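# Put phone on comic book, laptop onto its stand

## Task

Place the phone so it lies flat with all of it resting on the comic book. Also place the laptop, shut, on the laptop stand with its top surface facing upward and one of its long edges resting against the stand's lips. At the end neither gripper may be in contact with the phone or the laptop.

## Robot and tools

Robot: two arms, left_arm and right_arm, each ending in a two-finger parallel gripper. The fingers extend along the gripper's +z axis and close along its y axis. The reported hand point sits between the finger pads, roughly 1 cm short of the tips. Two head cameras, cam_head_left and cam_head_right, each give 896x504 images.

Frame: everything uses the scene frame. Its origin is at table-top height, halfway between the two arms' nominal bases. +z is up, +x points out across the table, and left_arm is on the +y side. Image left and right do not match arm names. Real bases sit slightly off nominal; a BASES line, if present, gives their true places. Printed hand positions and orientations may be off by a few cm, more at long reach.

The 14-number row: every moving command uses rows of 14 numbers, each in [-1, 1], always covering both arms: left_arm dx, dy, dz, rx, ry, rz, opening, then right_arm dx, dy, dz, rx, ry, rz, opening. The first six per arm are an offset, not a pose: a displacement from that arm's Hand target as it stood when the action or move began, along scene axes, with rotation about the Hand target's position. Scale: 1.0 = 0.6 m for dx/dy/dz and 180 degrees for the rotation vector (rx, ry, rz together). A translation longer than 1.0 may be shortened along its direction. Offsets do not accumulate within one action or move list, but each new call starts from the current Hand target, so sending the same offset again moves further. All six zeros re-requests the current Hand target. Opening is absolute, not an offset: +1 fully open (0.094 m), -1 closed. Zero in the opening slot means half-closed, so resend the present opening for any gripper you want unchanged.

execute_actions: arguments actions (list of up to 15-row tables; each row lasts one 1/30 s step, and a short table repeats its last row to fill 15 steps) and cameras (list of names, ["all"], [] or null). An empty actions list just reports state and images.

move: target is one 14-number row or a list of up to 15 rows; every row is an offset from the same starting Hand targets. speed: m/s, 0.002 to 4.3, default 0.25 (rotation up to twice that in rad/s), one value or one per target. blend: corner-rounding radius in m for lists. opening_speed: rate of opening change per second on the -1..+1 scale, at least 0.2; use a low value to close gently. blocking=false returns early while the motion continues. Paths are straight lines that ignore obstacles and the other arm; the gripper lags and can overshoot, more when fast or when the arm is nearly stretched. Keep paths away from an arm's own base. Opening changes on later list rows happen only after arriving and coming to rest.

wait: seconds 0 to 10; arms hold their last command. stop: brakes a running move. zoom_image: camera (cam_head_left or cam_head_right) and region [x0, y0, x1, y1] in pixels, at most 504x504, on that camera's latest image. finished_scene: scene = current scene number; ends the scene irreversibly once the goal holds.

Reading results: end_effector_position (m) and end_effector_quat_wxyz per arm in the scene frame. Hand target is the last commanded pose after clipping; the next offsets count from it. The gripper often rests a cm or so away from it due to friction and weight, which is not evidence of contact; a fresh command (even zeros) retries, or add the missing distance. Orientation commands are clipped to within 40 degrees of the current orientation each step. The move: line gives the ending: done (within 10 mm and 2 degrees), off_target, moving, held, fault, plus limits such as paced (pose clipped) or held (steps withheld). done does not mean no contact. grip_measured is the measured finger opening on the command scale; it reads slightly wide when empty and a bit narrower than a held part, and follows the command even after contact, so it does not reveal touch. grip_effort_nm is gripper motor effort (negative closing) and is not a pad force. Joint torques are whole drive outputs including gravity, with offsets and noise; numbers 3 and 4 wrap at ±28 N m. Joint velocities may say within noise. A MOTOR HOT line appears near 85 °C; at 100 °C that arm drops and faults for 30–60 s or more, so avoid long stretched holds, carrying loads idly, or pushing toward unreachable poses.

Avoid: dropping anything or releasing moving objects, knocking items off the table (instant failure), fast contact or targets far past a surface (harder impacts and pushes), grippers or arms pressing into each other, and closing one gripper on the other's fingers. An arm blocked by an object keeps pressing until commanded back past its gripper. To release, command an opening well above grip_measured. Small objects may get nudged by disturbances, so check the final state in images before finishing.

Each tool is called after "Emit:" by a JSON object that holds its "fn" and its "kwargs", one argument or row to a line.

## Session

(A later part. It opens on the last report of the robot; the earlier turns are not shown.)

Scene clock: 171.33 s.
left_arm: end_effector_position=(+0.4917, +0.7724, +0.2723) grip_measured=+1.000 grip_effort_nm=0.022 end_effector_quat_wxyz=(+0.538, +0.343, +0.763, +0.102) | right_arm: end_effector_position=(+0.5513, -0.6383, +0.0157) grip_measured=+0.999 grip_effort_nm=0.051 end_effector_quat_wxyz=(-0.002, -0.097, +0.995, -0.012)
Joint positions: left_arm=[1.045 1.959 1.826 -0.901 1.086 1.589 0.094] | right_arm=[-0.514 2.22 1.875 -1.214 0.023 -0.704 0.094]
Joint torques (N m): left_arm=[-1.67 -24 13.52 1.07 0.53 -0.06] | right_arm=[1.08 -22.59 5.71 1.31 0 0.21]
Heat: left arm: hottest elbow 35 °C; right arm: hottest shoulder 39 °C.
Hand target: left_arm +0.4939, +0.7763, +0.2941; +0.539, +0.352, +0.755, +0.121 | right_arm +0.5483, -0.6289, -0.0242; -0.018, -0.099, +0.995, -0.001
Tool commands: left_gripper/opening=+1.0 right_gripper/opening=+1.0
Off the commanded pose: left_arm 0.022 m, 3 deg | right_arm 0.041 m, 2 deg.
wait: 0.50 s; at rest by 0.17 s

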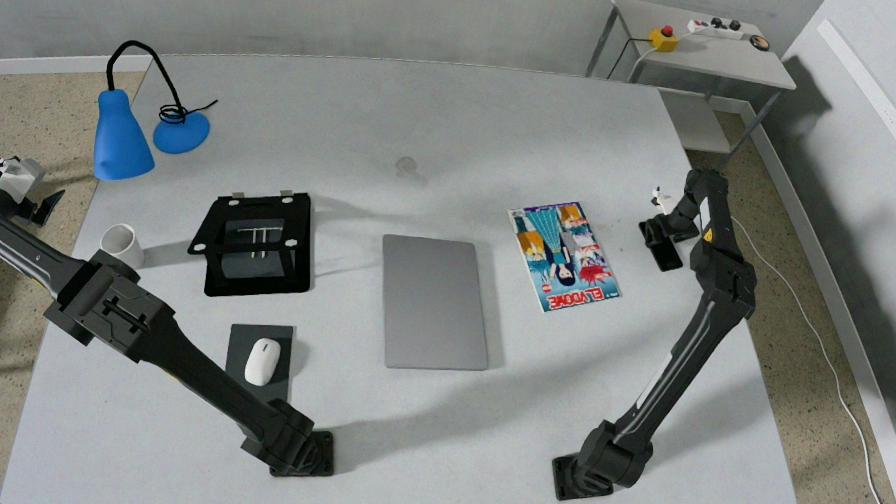

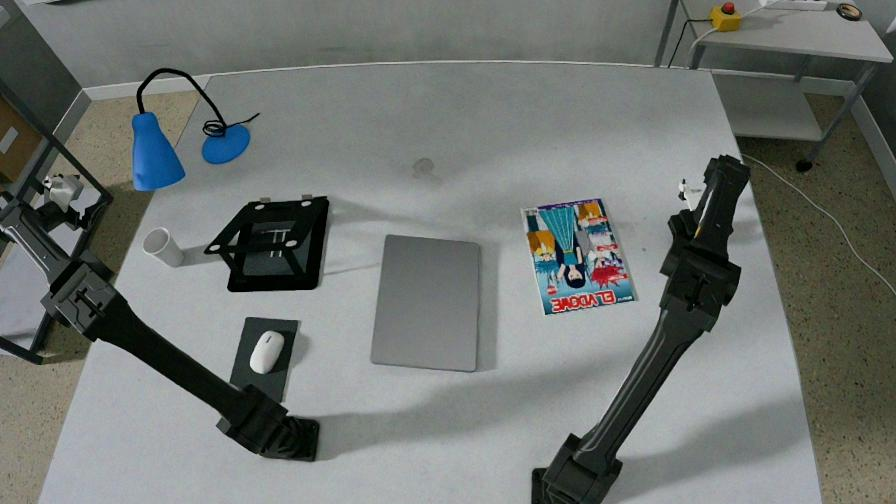

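Emit:
{"fn": "move", "kwargs": {
  "target": [0,0,0,0,0,0,1, 0,0.0,0,0,0,0.0,0.35],
  "opening_speed": 0.3,
  "cameras": ["all"]
}}

Emit:
{"fn": "zoom_image", "kwargs": {
  "camera": "cam_head_left",
  "region": [630, 210, 700, 280]
}}

Scene clock: 177.33 s.
left_arm: end_effector_position=(+0.4917, +0.7724, +0.2723) grip_measured=+1.000 grip_effort_nm=0.017 end_effector_quat_wxyz=(+0.538, +0.343, +0.763, +0.102) | right_arm: end_effector_position=(+0.5522, -0.6348, +0.0151) grip_measured=+0.535 grip_effort_nm=-1.038 end_effector_quat_wxyz=(-0.001, -0.099, +0.995, -0.009)
Joint positions: left_arm=[1.045 1.959 1.826 -0.901 1.086 1.589 0.094] | right_arm=[-0.511 2.219 1.87 -1.213 0.016 -0.704 0.072]
Joint torques (N m): left_arm=[-2.02 -23.24 13.64 1.14 0.53 -0.05] | right_arm=[0.91 -22.48 5.96 1.28 0.24 0.21]
Heat: left arm: hottest elbow 35 °C; right arm: hottest shoulder 39 °C.
Hand target: left_arm +0.4939, +0.7763, +0.2941; +0.539, +0.352, +0.755, +0.121 | right_arm +0.5482, -0.6288, -0.0243; -0.018, -0.099, +0.995, -0.001
Off the commanded pose: left_arm 0.022 m, 3 deg | right_arm 0.040 m, 2 deg.
move: off_target (left_arm, right_arm)

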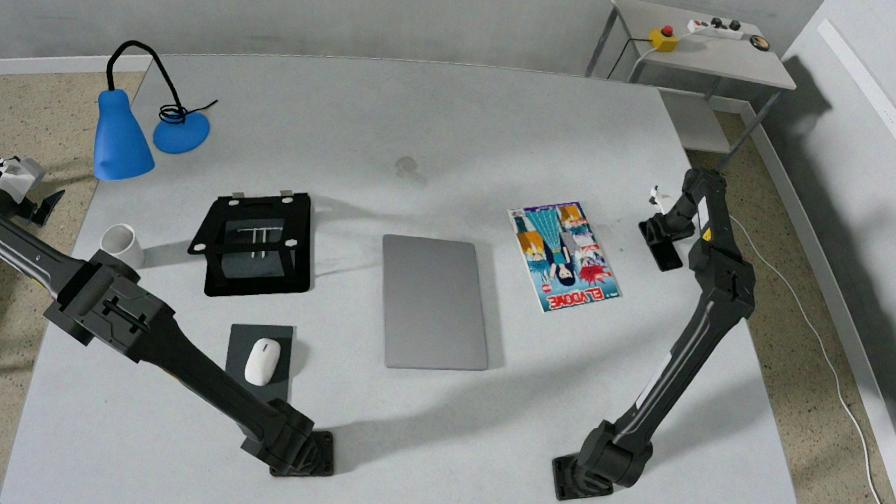

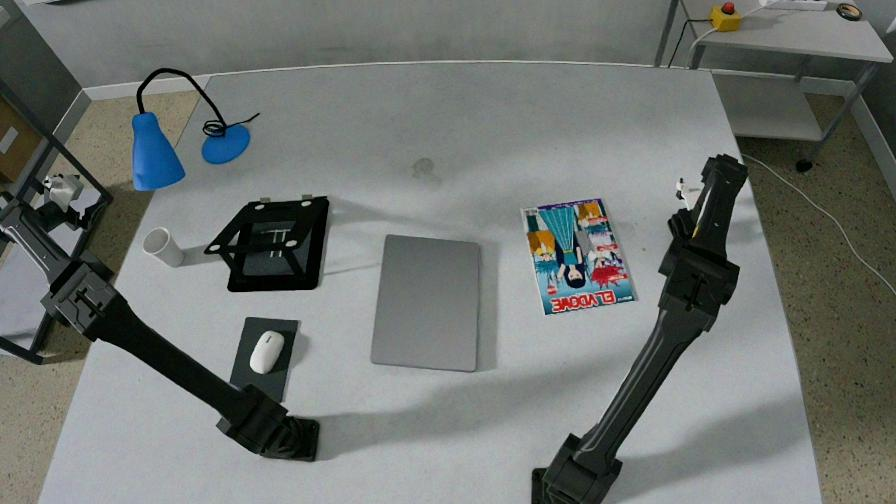

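Scaled by 7.200.

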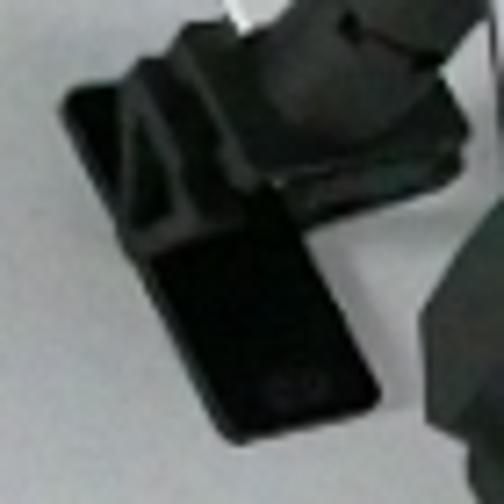

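Emit:
{"fn": "move", "kwargs": {
  "target": [
    [0,0,0,0,0,0,1, 0,0,0.2,0,0,0,0.35]
  ],
  "speed": 0.12,
  "cameras": ["all"]
}}

Emit:
{"fn": "zoom_image", "kwargs": {
  "camera": "cam_head_left",
  "region": [620, 180, 720, 280]
}}

Scene clock: 185.53 s.
left_arm: end_effector_position=(+0.4917, +0.7724, +0.2723) grip_measured=+1.000 grip_effort_nm=0.022 end_effector_quat_wxyz=(+0.538, +0.343, +0.763, +0.102) | right_arm: end_effector_position=(+0.5248, -0.6210, +0.0521) grip_measured=+0.533 grip_effort_nm=-1.043 end_effector_quat_wxyz=(-0.054, -0.099, +0.993, +0.024)
Joint positions: left_arm=[1.045 1.959 1.826 -0.901 1.086 1.589 0.094] | right_arm=[-0.511 2.187 1.912 -1.411 0.023 -0.703 0.072]
Joint torques (N m): left_arm=[-2.02 -23.59 13.67 1.11 0.49 -0.05] | right_arm=[0.97 -28.22 12.74 -0.5 0 0.2]
Heat: left arm: hottest elbow 35 °C; right arm: hottest shoulder 39 °C.
Hand target: left_arm +0.4939, +0.7763, +0.2941; +0.539, +0.352, +0.755, +0.121 | right_arm +0.5481, -0.6289, +0.0958; -0.018, -0.099, +0.995, -0.001
Off the commanded pose: left_arm 0.022 m, 3 deg | right_arm 0.050 m, 5 deg.
move: off_target (left_arm, right_arm)

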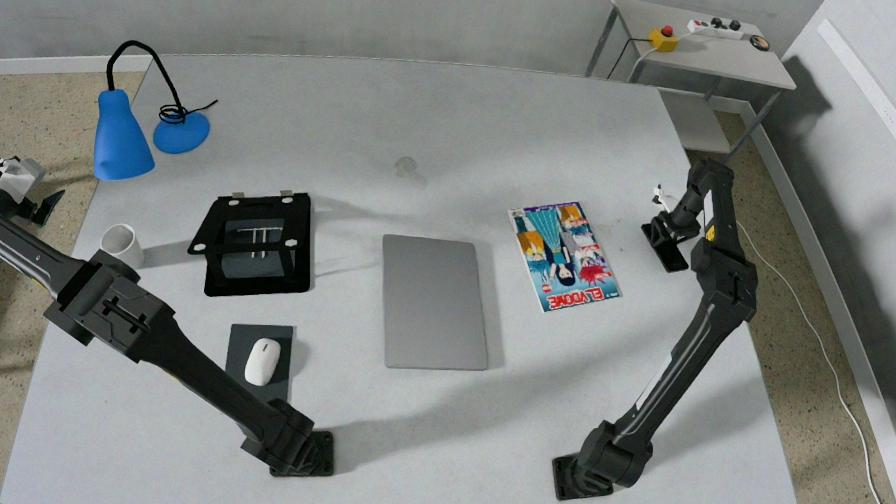

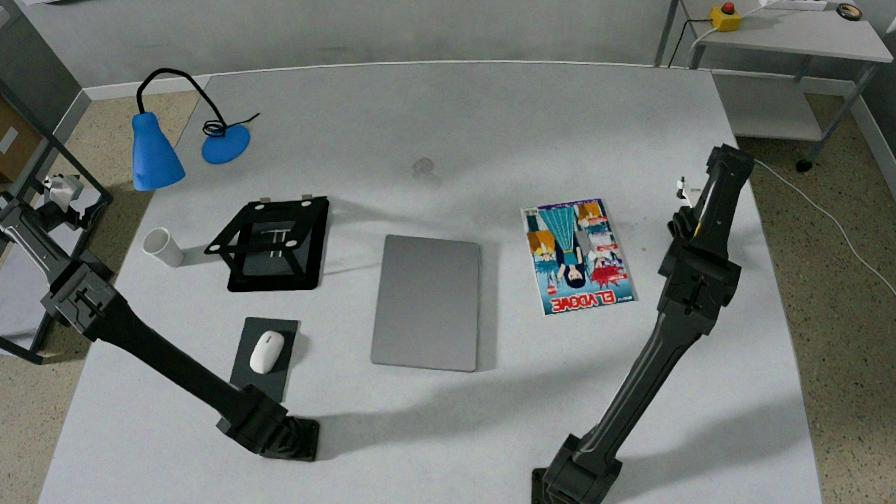

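Scaled by 5.040.

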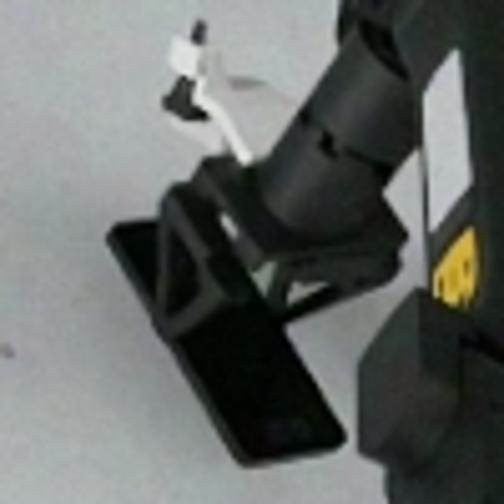

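Emit:
{"fn": "move", "kwargs": {
  "target": [
    [0,0,0,0,0,0,1, 0,0,0.06,0,0,0,0.35],
    [0,0,0,0,0,0,1, -0.072,0.507,0.08,0,0,0,0.35]
  ],
  "speed": 0.2,
  "blend": [0.02,0],
  "cameras": ["all"]
}}

Emit:
{"fn": "zoom_image", "kwargs": {
  "camera": "cam_head_left",
  "region": [490, 180, 640, 330]
}}

Emit:
{"fn": "zoom_image", "kwargs": {
  "camera": "cam_head_right",
  "region": [490, 180, 640, 330]
}}

Scene clock: 191.67 s.
left_arm: end_effector_position=(+0.4917, +0.7724, +0.2723) grip_measured=+1.000 grip_effort_nm=0.027 end_effector_quat_wxyz=(+0.538, +0.343, +0.763, +0.102) | right_arm: end_effector_position=(+0.5056, -0.3245, +0.1290) grip_measured=+0.533 grip_effort_nm=-1.038 end_effector_quat_wxyz=(-0.036, -0.103, +0.994, +0.002)
Joint positions: left_arm=[1.045 1.959 1.826 -0.901 1.086 1.589 0.094] | right_arm=[-0.031 1.831 1.553 -1.364 0.005 -0.232 0.072]
Joint torques (N m): left_arm=[-1.2 -24.06 13.74 1.21 0.51 0] | right_arm=[0.38 -23.36 7.32 0.31 0.1 0.28]
Heat: left arm: hottest elbow 35 °C; right arm: hottest shoulder 39 °C.
Hand target: left_arm +0.4939, +0.7763, +0.2941; +0.539, +0.352, +0.755, +0.121 | right_arm +0.5050, -0.3248, +0.1437; -0.018, -0.099, +0.995, -0.001
Off the commanded pose: left_arm 0.022 m, 3 deg | right_arm 0.015 m, 2 deg.
move: off_target (left_arm, right_arm); blend cut to 0.0179 m at target 1

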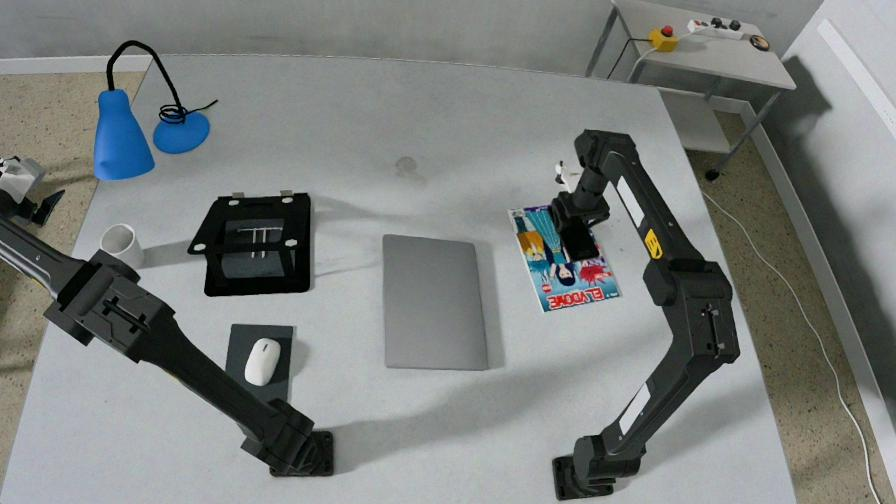

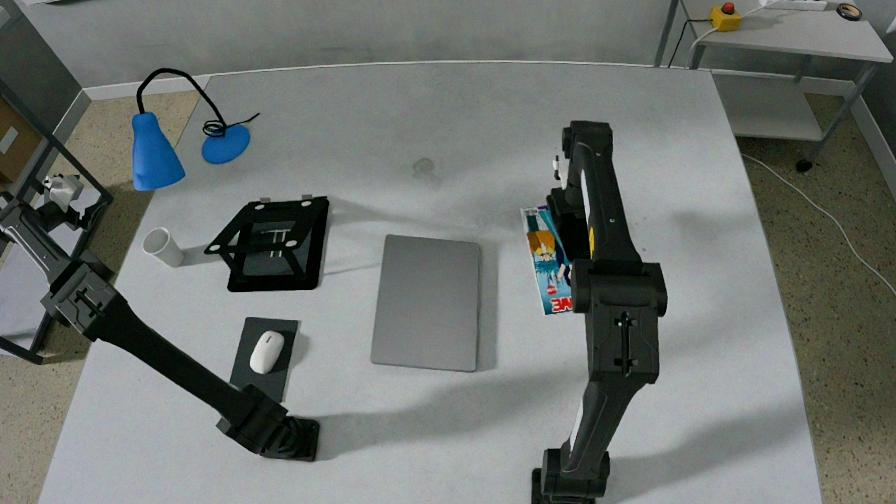

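Scaled by 3.360.

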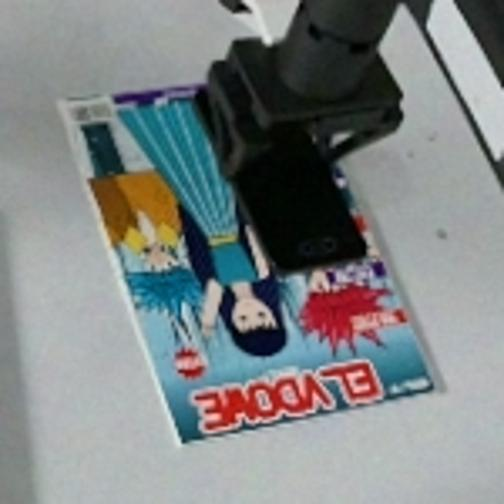

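Scaled by 3.360.

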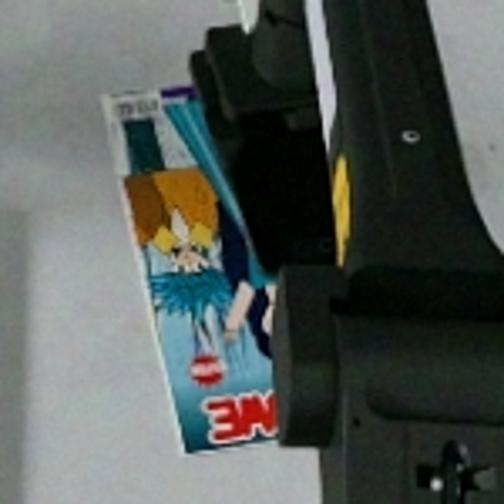

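Emit:
{"fn": "move", "kwargs": {
  "target": [
    [0,0,0,0,0,0,1, 0.017,-0.047,-0.15,0,-0.02,0,0.35]
  ],
  "speed": 0.12,
  "cameras": ["all"]
}}

Emit:
{"fn": "zoom_image", "kwargs": {
  "camera": "cam_head_left",
  "region": [490, 180, 640, 330]
}}

Emit:
{"fn": "zoom_image", "kwargs": {
  "camera": "cam_head_right",
  "region": [490, 180, 640, 330]
}}

Scene clock: 200.50 s.
left_arm: end_effector_position=(+0.4917, +0.7724, +0.2723) grip_measured=+1.000 grip_effort_nm=0.017 end_effector_quat_wxyz=(+0.538, +0.343, +0.763, +0.102) | right_arm: end_effector_position=(+0.5153, -0.3470, +0.0613) grip_measured=+0.533 grip_effort_nm=-1.038 end_effector_quat_wxyz=(+0.015, -0.101, +0.995, -0.005)
Joint positions: left_arm=[1.045 1.959 1.826 -0.901 1.086 1.589 0.094] | right_arm=[-0.072 1.858 1.404 -1.085 0.005 -0.268 0.072]
Joint torques (N m): left_arm=[-1.08 -23.41 13.6 1.24 0.52 -0.02] | right_arm=[-0.32 -19.55 7.06 0.54 -0.01 0.08]
Heat: left arm: hottest elbow 35 °C; right arm: hottest shoulder 39 °C.
Hand target: left_arm +0.4939, +0.7763, +0.2941; +0.539, +0.352, +0.755, +0.121 | right_arm +0.5151, -0.3529, +0.0537; +0.013, -0.099, +0.995, -0.005
Off the commanded pose: left_arm 0.022 m, 3 deg | right_arm 0.010 m, 0 deg.
move: off_target (left_arm)

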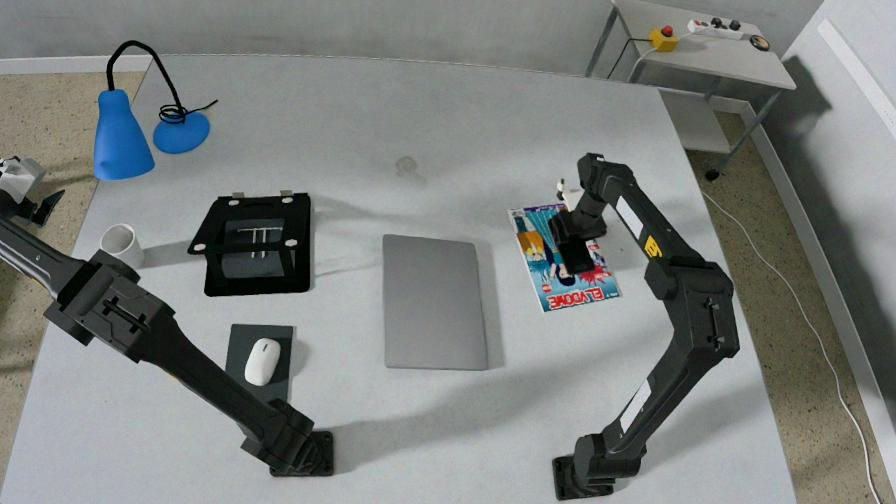

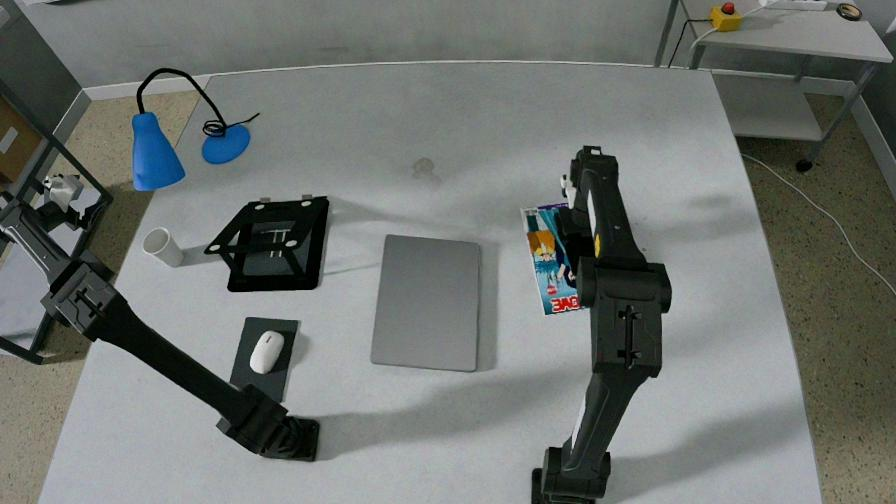

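Scaled by 3.360.

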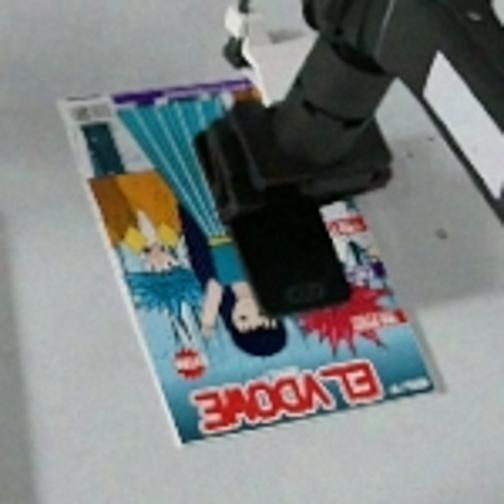

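Scaled by 3.360.

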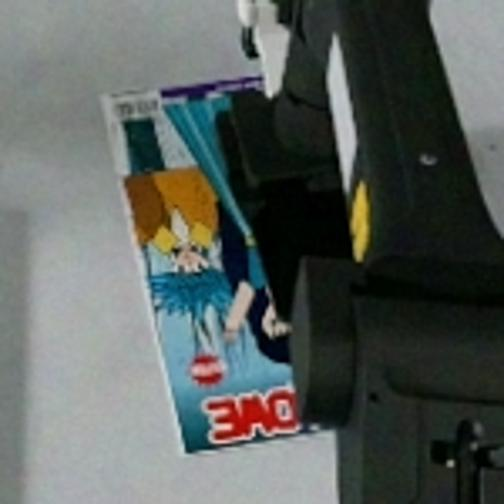

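Emit:
{"fn": "move", "kwargs": {
  "target": [
    [0,0,0,0,0,0,1, 0.014,0,-0.06,0,-0.005,0,0.35]
  ],
  "speed": 0.06,
  "cameras": ["all"]
}}

Emit:
{"fn": "zoom_image", "kwargs": {
  "camera": "cam_head_left",
  "region": [490, 180, 640, 330]
}}

Scene clock: 205.43 s.
left_arm: end_effector_position=(+0.4917, +0.7724, +0.2723) grip_measured=+1.000 grip_effort_nm=0.022 end_effector_quat_wxyz=(+0.538, +0.343, +0.763, +0.102) | right_arm: end_effector_position=(+0.5245, -0.3476, +0.0262) grip_measured=+0.533 grip_effort_nm=-1.038 end_effector_quat_wxyz=(+0.024, -0.101, +0.995, -0.006)
Joint positions: left_arm=[1.045 1.959 1.826 -0.901 1.086 1.589 0.094] | right_arm=[-0.072 1.913 1.384 -0.992 0.005 -0.269 0.072]
Joint torques (N m): left_arm=[-1.32 -23.47 13.67 1.07 0.49 -0.05] | right_arm=[-0.26 -20.01 6.87 0.59 -0.03 0.1]
Heat: left arm: hottest elbow 35 °C; right arm: hottest shoulder 39 °C.
Hand target: left_arm +0.4939, +0.7763, +0.2941; +0.539, +0.352, +0.755, +0.121 | right_arm +0.5236, -0.3529, +0.0178; +0.021, -0.099, +0.995, -0.005
Off the commanded pose: left_arm 0.022 m, 3 deg | right_arm 0.010 m, 0 deg.
move: off_target (left_arm)

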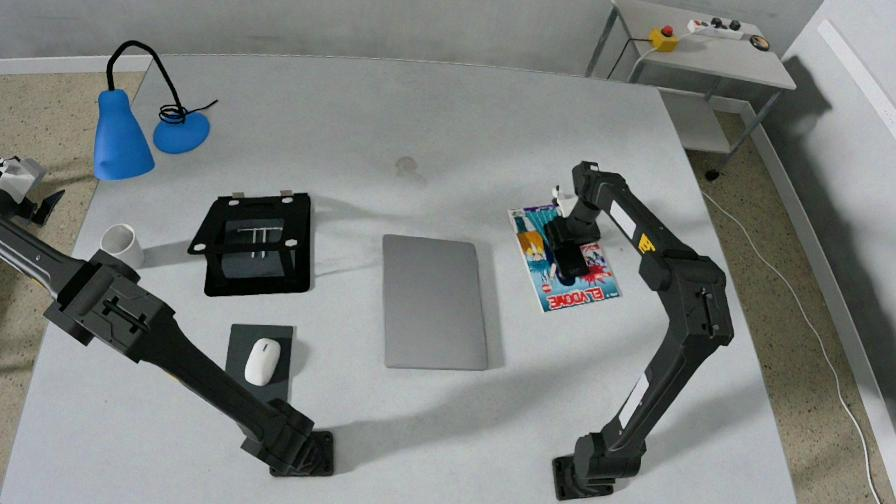

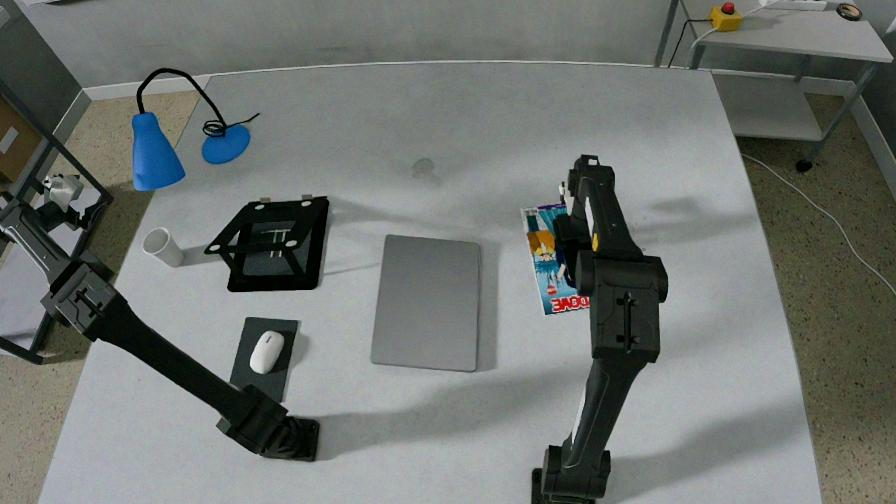

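Scaled by 3.360.

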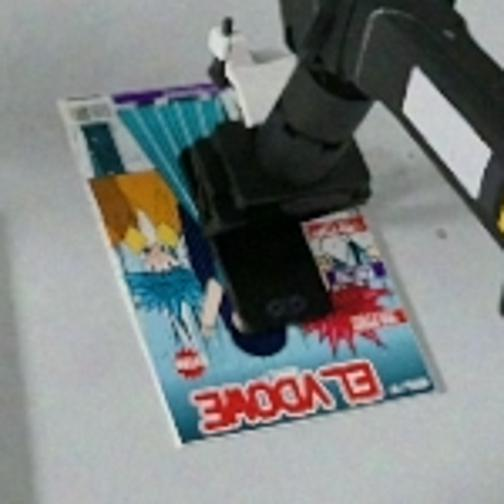

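Emit:
{"fn": "move", "kwargs": {
  "target": [
    [0,0,0,0,0,0,1, 0.0,0,-0.013,0,0.012,0,0.35]
  ],
  "speed": 0.04
}}

Emit:
{"fn": "move", "kwargs": {
  "target": [
    [0,0,0,0,0,0,1, 0.0,0,-0.01,0,0.0,0,0.35]
  ],
  "speed": 0.04,
  "cameras": ["all"]
}}

Emit:
{"fn": "zoom_image", "kwargs": {
  "camera": "cam_head_left",
  "region": [490, 180, 640, 330]
}}

Scene clock: 209.17 s.
left_arm: end_effector_position=(+0.4917, +0.7724, +0.2723) grip_measured=+1.000 grip_effort_nm=0.022 end_effector_quat_wxyz=(+0.538, +0.343, +0.763, +0.102) | right_arm: end_effector_position=(+0.5207, -0.3473, +0.0192) grip_measured=+0.533 grip_effort_nm=-1.038 end_effector_quat_wxyz=(+0.013, -0.101, +0.995, -0.004)
Joint positions: left_arm=[1.045 1.959 1.826 -0.901 1.086 1.589 0.094] | right_arm=[-0.072 1.926 1.384 -1.002 0.004 -0.269 0.072]
Joint torques (N m): left_arm=[-2.08 -23.53 13.82 1.01 0.49 -0.01] | right_arm=[-0.21 -18.49 8.65 -0.17 0.07 0.11]
Heat: left arm: hottest elbow 35 °C; right arm: hottest shoulder 39 °C.
Hand target: left_arm +0.4939, +0.7763, +0.2941; +0.539, +0.352, +0.755, +0.121 | right_arm +0.5236, -0.3529, +0.0098; +0.002, -0.099, +0.995, -0.003
Off the commanded pose: left_arm 0.022 m, 3 deg | right_arm 0.011 m, 1 deg.
move: off_target (left_arm, right_arm)

Scene clock: 209.87 s.
left_arm: end_effector_position=(+0.4917, +0.7724, +0.2723) grip_measured=+1.000 grip_effort_nm=0.027 end_effector_quat_wxyz=(+0.538, +0.343, +0.763, +0.102) | right_arm: end_effector_position=(+0.5206, -0.3473, +0.0190) grip_measured=+0.533 grip_effort_nm=-1.043 end_effector_quat_wxyz=(+0.013, -0.101, +0.995, -0.004)
Joint positions: left_arm=[1.045 1.959 1.826 -0.901 1.086 1.589 0.094] | right_arm=[-0.072 1.926 1.384 -1.002 0.004 -0.269 0.072]
Joint torques (N m): left_arm=[-1.38 -23.71 13.65 0.95 0.51 -0.05] | right_arm=[-0.21 -18.02 8.25 0.23 0.07 0.1]
Heat: left arm: hottest elbow 35 °C; right arm: hottest shoulder 39 °C.
Hand target: left_arm +0.4939, +0.7763, +0.2941; +0.539, +0.352, +0.755, +0.121 | right_arm +0.5236, -0.3529, +0.0039; +0.002, -0.099, +0.995, -0.003
Off the commanded pose: left_arm 0.022 m, 3 deg | right_arm 0.016 m, 1 deg.
move: off_target (left_arm, right_arm)

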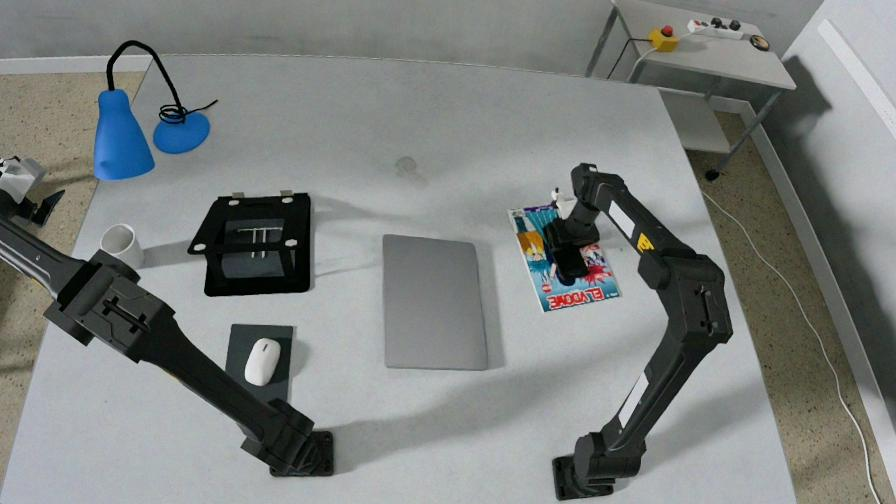

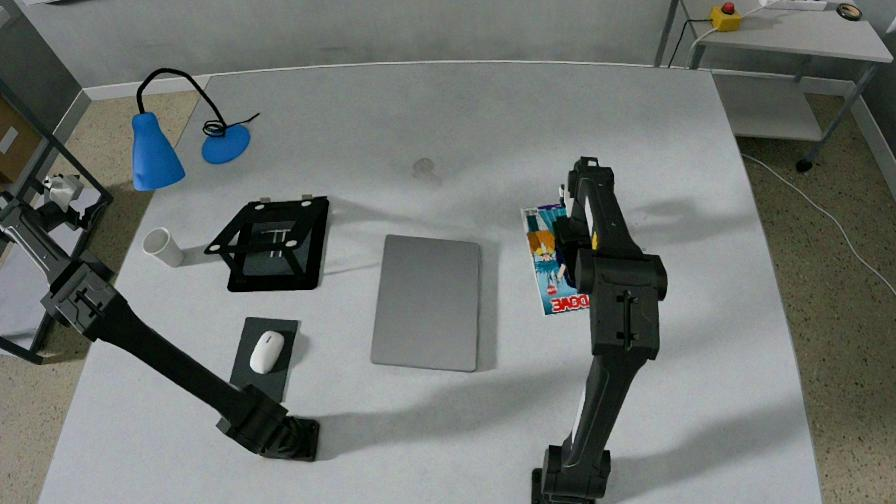

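Scaled by 3.360.

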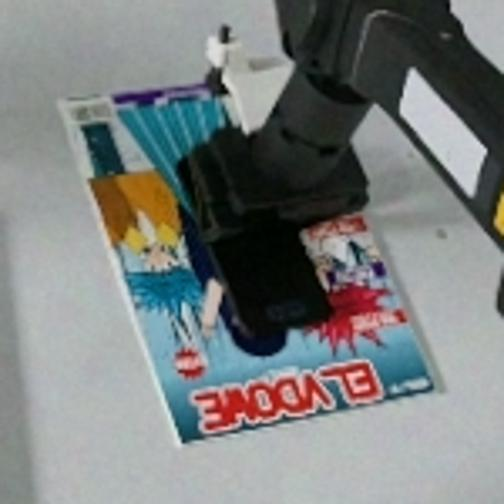

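Emit:
{"fn": "move", "kwargs": {
  "target": [
    [0,0,0,0,0,0,1, 0.0,0,-0.02,0,0,0,0.35]
  ],
  "speed": 0.04
}}

Emit:
{"fn": "move", "kwargs": {
  "target": [
    [0,0,0,0,0,0,1, 0.0,0,-0.015,0,0.0,0,0.35]
  ],
  "speed": 0.04,
  "cameras": ["all"]
}}

Emit:
{"fn": "zoom_image", "kwargs": {
  "camera": "cam_head_left",
  "region": [490, 180, 640, 330]
}}

Scene clock: 219.17 s.
left_arm: end_effector_position=(+0.4917, +0.7724, +0.2723) grip_measured=+1.000 grip_effort_nm=0.027 end_effector_quat_wxyz=(+0.538, +0.343, +0.763, +0.102) | right_arm: end_effector_position=(+0.5210, -0.3473, +0.0184) grip_measured=+0.533 grip_effort_nm=-1.038 end_effector_quat_wxyz=(+0.013, -0.101, +0.995, -0.004)
Joint positions: left_arm=[1.045 1.959 1.826 -0.901 1.086 1.589 0.094] | right_arm=[-0.072 1.927 1.384 -1 0.004 -0.27 0.072]
Joint torques (N m): left_arm=[-1.26 -23.3 13.75 1.13 0.55 -0.03] | right_arm=[-0.32 -16.79 7.42 1.09 0.06 0.13]
Heat: left arm: hottest elbow 35 °C; right arm: hottest shoulder 38 °C.
Hand target: left_arm +0.4939, +0.7763, +0.2941; +0.539, +0.352, +0.755, +0.121 | right_arm +0.5236, -0.3529, -0.0081; +0.002, -0.099, +0.995, -0.003
Off the commanded pose: left_arm 0.022 m, 3 deg | right_arm 0.027 m, 1 deg.
move: off_target (left_arm, right_arm)

Scene clock: 219.90 s.
left_arm: end_effector_position=(+0.4917, +0.7724, +0.2723) grip_measured=+1.000 grip_effort_nm=0.027 end_effector_quat_wxyz=(+0.538, +0.343, +0.763, +0.102) | right_arm: end_effector_position=(+0.5241, -0.3472, +0.0181) grip_measured=+0.533 grip_effort_nm=-1.043 end_effector_quat_wxyz=(+0.019, -0.103, +0.994, -0.005)
Joint positions: left_arm=[1.045 1.959 1.826 -0.901 1.086 1.589 0.094] | right_arm=[-0.072 1.928 1.384 -0.988 0.003 -0.273 0.072]
Joint torques (N m): left_arm=[-1.55 -23.06 13.7 0.98 0.51 -0.02] | right_arm=[-0.26 -16.03 6.82 1.17 0.12 0.11]
Heat: left arm: hottest elbow 35 °C; right arm: hottest shoulder 38 °C.
Hand target: left_arm +0.4939, +0.7763, +0.2941; +0.539, +0.352, +0.755, +0.121 | right_arm +0.5236, -0.3529, -0.0171; +0.002, -0.099, +0.995, -0.003
Off the commanded pose: left_arm 0.022 m, 3 deg | right_arm 0.036 m, 2 deg.
move: off_target (left_arm, right_arm)

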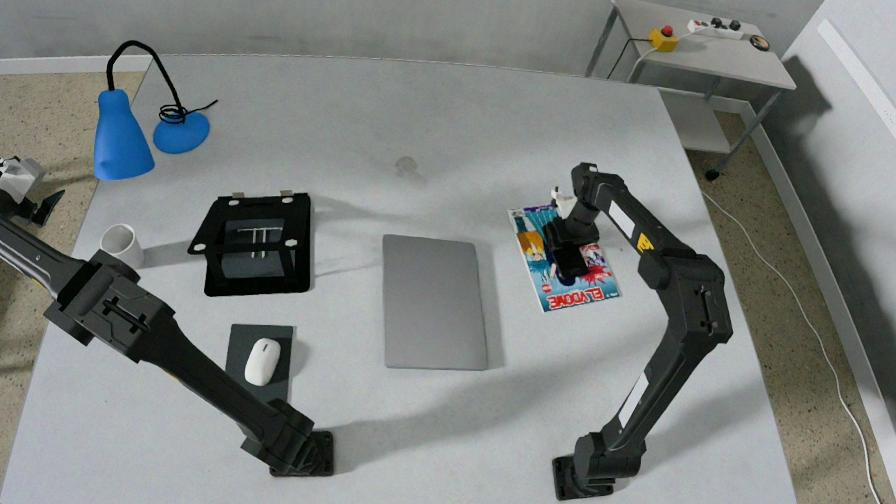

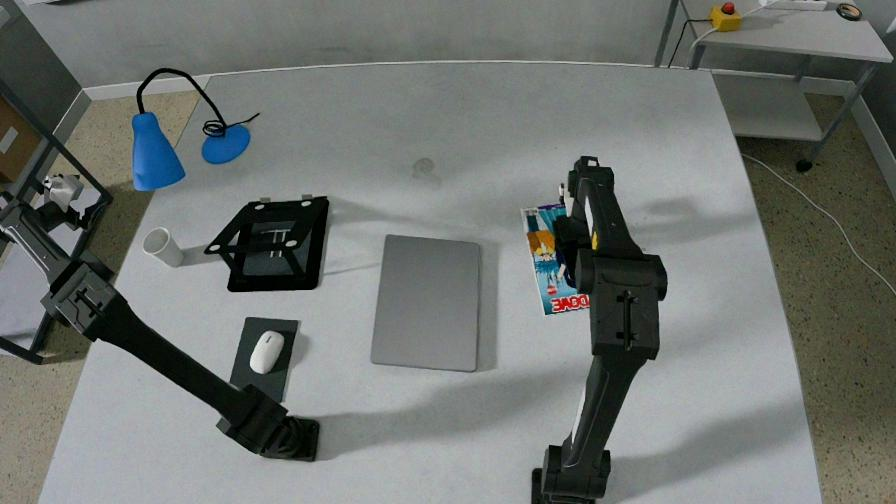

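Scaled by 3.360.

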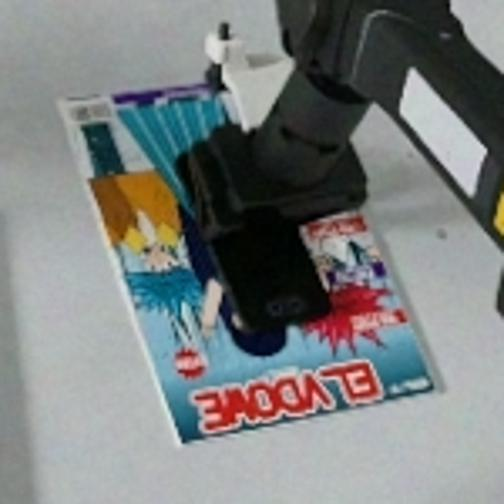

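Emit:
{"fn": "move", "kwargs": {
  "target": [
    [0,0,0,0,0,0,1, 0.0,0.01,0.04,0,0,0,0.35]
  ],
  "speed": 0.06
}}

Emit:
{"fn": "move", "kwargs": {
  "target": [
    [0,0,0,0,0,0,1, 0.0,0,0,0,0.0,0,0.95]
  ],
  "opening_speed": 0.4,
  "cameras": ["all"]
}}

Emit:
{"fn": "zoom_image", "kwargs": {
  "camera": "cam_head_left",
  "region": [490, 180, 640, 330]
}}

Scene clock: 223.73 s.
left_arm: end_effector_position=(+0.4917, +0.7724, +0.2723) grip_measured=+1.000 grip_effort_nm=0.022 end_effector_quat_wxyz=(+0.538, +0.343, +0.763, +0.102) | right_arm: end_effector_position=(+0.5229, -0.3472, +0.0181) grip_measured=+0.533 grip_effort_nm=-1.033 end_effector_quat_wxyz=(+0.017, -0.102, +0.995, -0.004)
Joint positions: left_arm=[1.045 1.959 1.826 -0.901 1.086 1.589 0.094] | right_arm=[-0.072 1.928 1.384 -0.992 0.003 -0.271 0.072]
Joint torques (N m): left_arm=[-1.03 -23.59 13.72 1.2 0.5 -0.02] | right_arm=[0.44 -18.43 8.42 -0.21 0.13 0.26]
Heat: left arm: hottest elbow 35 °C; right arm: hottest shoulder 38 °C.
Hand target: left_arm +0.4939, +0.7763, +0.2941; +0.539, +0.352, +0.755, +0.121 | right_arm +0.5236, -0.3469, +0.0069; +0.002, -0.099, +0.995, -0.003
Off the commanded pose: left_arm 0.022 m, 3 deg | right_arm 0.011 m, 2 deg.
move: off_target (left_arm, right_arm)

Scene clock: 225.57 s.
left_arm: end_effector_position=(+0.4917, +0.7724, +0.2723) grip_measured=+1.000 grip_effort_nm=0.022 end_effector_quat_wxyz=(+0.538, +0.343, +0.763, +0.102) | right_arm: end_effector_position=(+0.5227, -0.3481, +0.0181) grip_measured=+0.947 grip_effort_nm=0.085 end_effector_quat_wxyz=(+0.016, -0.098, +0.995, -0.007)
Joint positions: left_arm=[1.045 1.959 1.826 -0.901 1.086 1.589 0.094] | right_arm=[-0.072 1.928 1.384 -0.993 0.008 -0.263 0.091]
Joint torques (N m): left_arm=[-2.02 -23.88 13.81 1.02 0.54 -0.01] | right_arm=[0.44 -18.49 8.38 -0.25 -0.05 0.15]
Heat: left arm: hottest elbow 35 °C; right arm: hottest shoulder 38 °C.
Hand target: left_arm +0.4939, +0.7763, +0.2941; +0.539, +0.352, +0.755, +0.121 | right_arm +0.5236, -0.3469, +0.0069; +0.002, -0.099, +0.995, -0.003
Off the commanded pose: left_arm 0.022 m, 3 deg | right_arm 0.011 m, 2 deg.
move: off_target (left_arm, right_arm)

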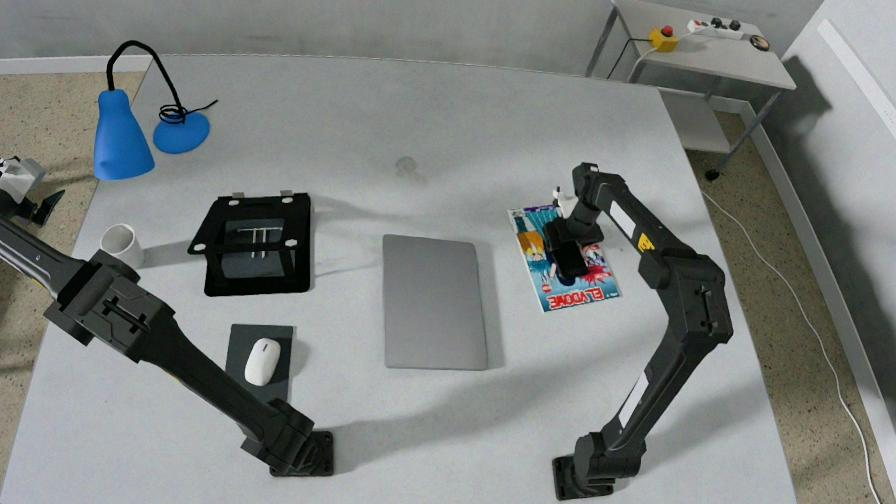

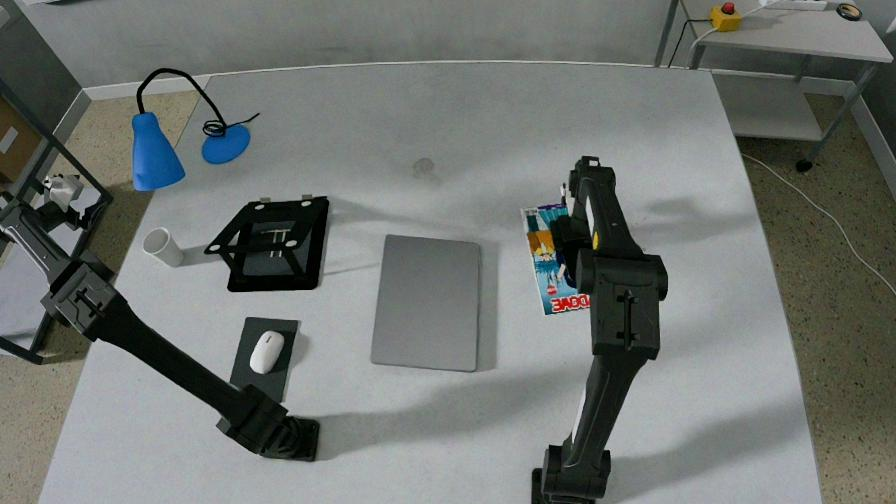

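Scaled by 3.360.

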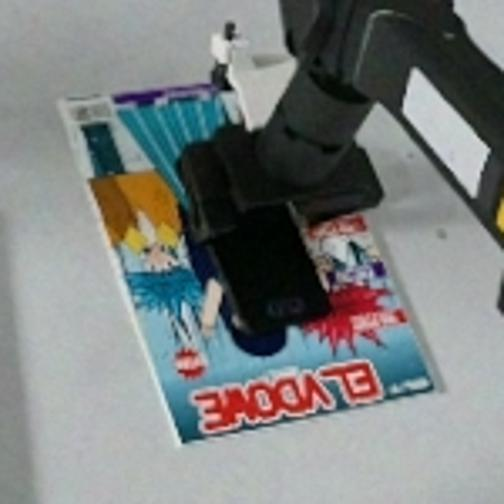

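Lift and move the right arm away.

Emit:
{"fn": "move", "kwargs": {
  "target": [
    [0,0,0,0,0,0,1, 0.0,0,0.15,0,0.0,0,1],
    [0,0,0,0,0,0,1, 0.0,0,0.35,0,0.0,0,1],
    [0,0,0,0,0,0,1, -0.25,-0.3,0.35,0,0.0,0,1]
  ],
  "speed": [0.08,0.2,0.3],
  "cameras": ["all"]
}}

Emit:
{"fn": "zoom_image", "kwargs": {
  "camera": "cam_head_left",
  "region": [490, 180, 640, 330]
}}

Emit:
{"fn": "zoom_image", "kwargs": {
  "camera": "cam_head_right",
  "region": [490, 180, 640, 330]
}}

Scene clock: 231.57 s.
left_arm: end_effector_position=(+0.4917, +0.7724, +0.2723) grip_measured=+1.000 grip_effort_nm=0.022 end_effector_quat_wxyz=(+0.538, +0.343, +0.763, +0.102) | right_arm: end_effector_position=(+0.3770, -0.5273, +0.2154) grip_measured=+0.999 grip_effort_nm=0.066 end_effector_quat_wxyz=(-0.004, -0.097, +0.995, -0.001)
Joint positions: left_arm=[1.045 1.959 1.826 -0.901 1.086 1.589 0.094] | right_arm=[-0.495 1.553 1.424 -1.447 0.006 -0.684 0.094]
Joint torques (N m): left_arm=[-1.49 -23.47 13.7 1.02 0.51 -0.07] | right_arm=[0.15 -17.49 7.28 0.49 -0.07 0.11]
Heat: left arm: hottest elbow 35 °C; right arm: hottest shoulder 39 °C.
Hand target: left_arm +0.4939, +0.7763, +0.2941; +0.539, +0.352, +0.755, +0.121 | right_arm +0.3735, -0.5268, +0.2169; +0.002, -0.099, +0.995, -0.003
Off the commanded pose: left_arm 0.022 m, 3 deg | right_arm 0.004 m, 1 deg.
move: off_target (left_arm)

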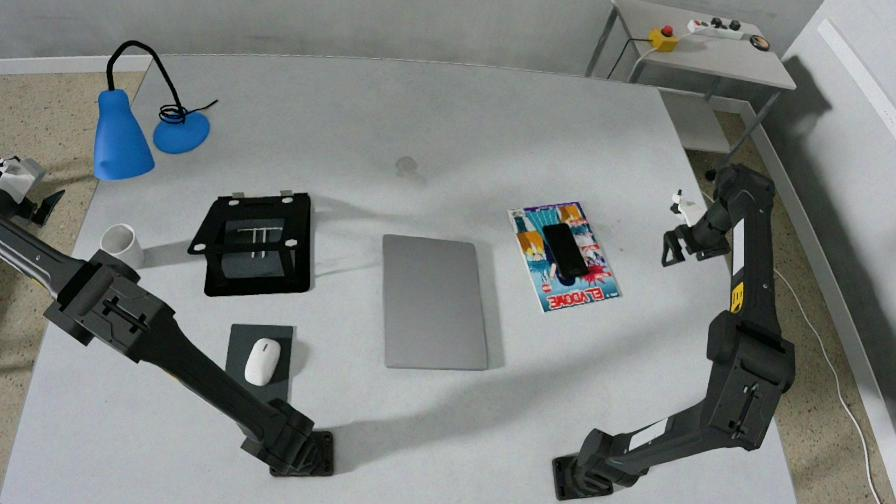

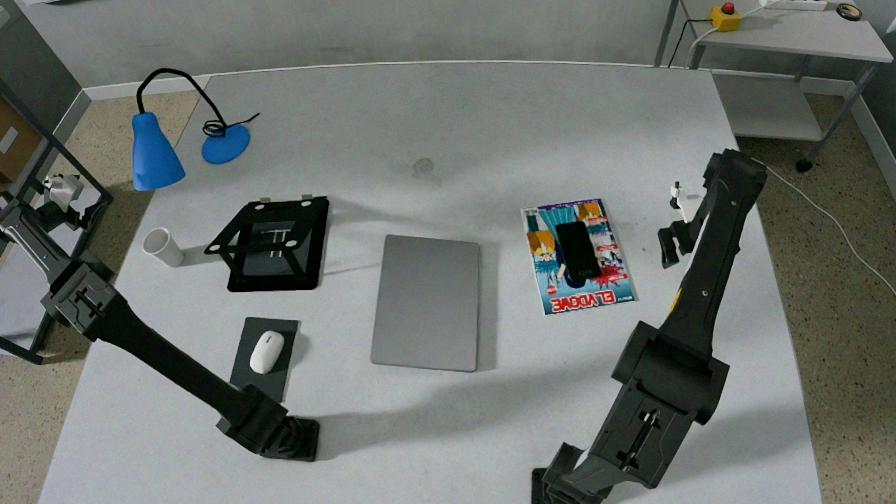

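Scaled by 3.360.

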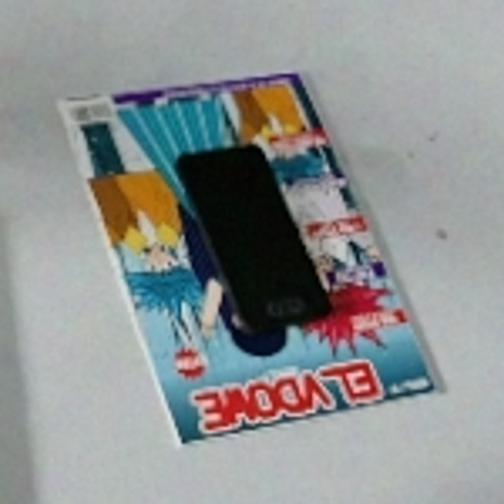

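Scaled by 3.360.

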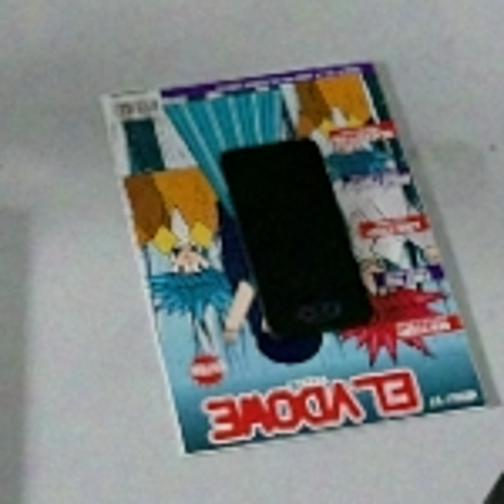

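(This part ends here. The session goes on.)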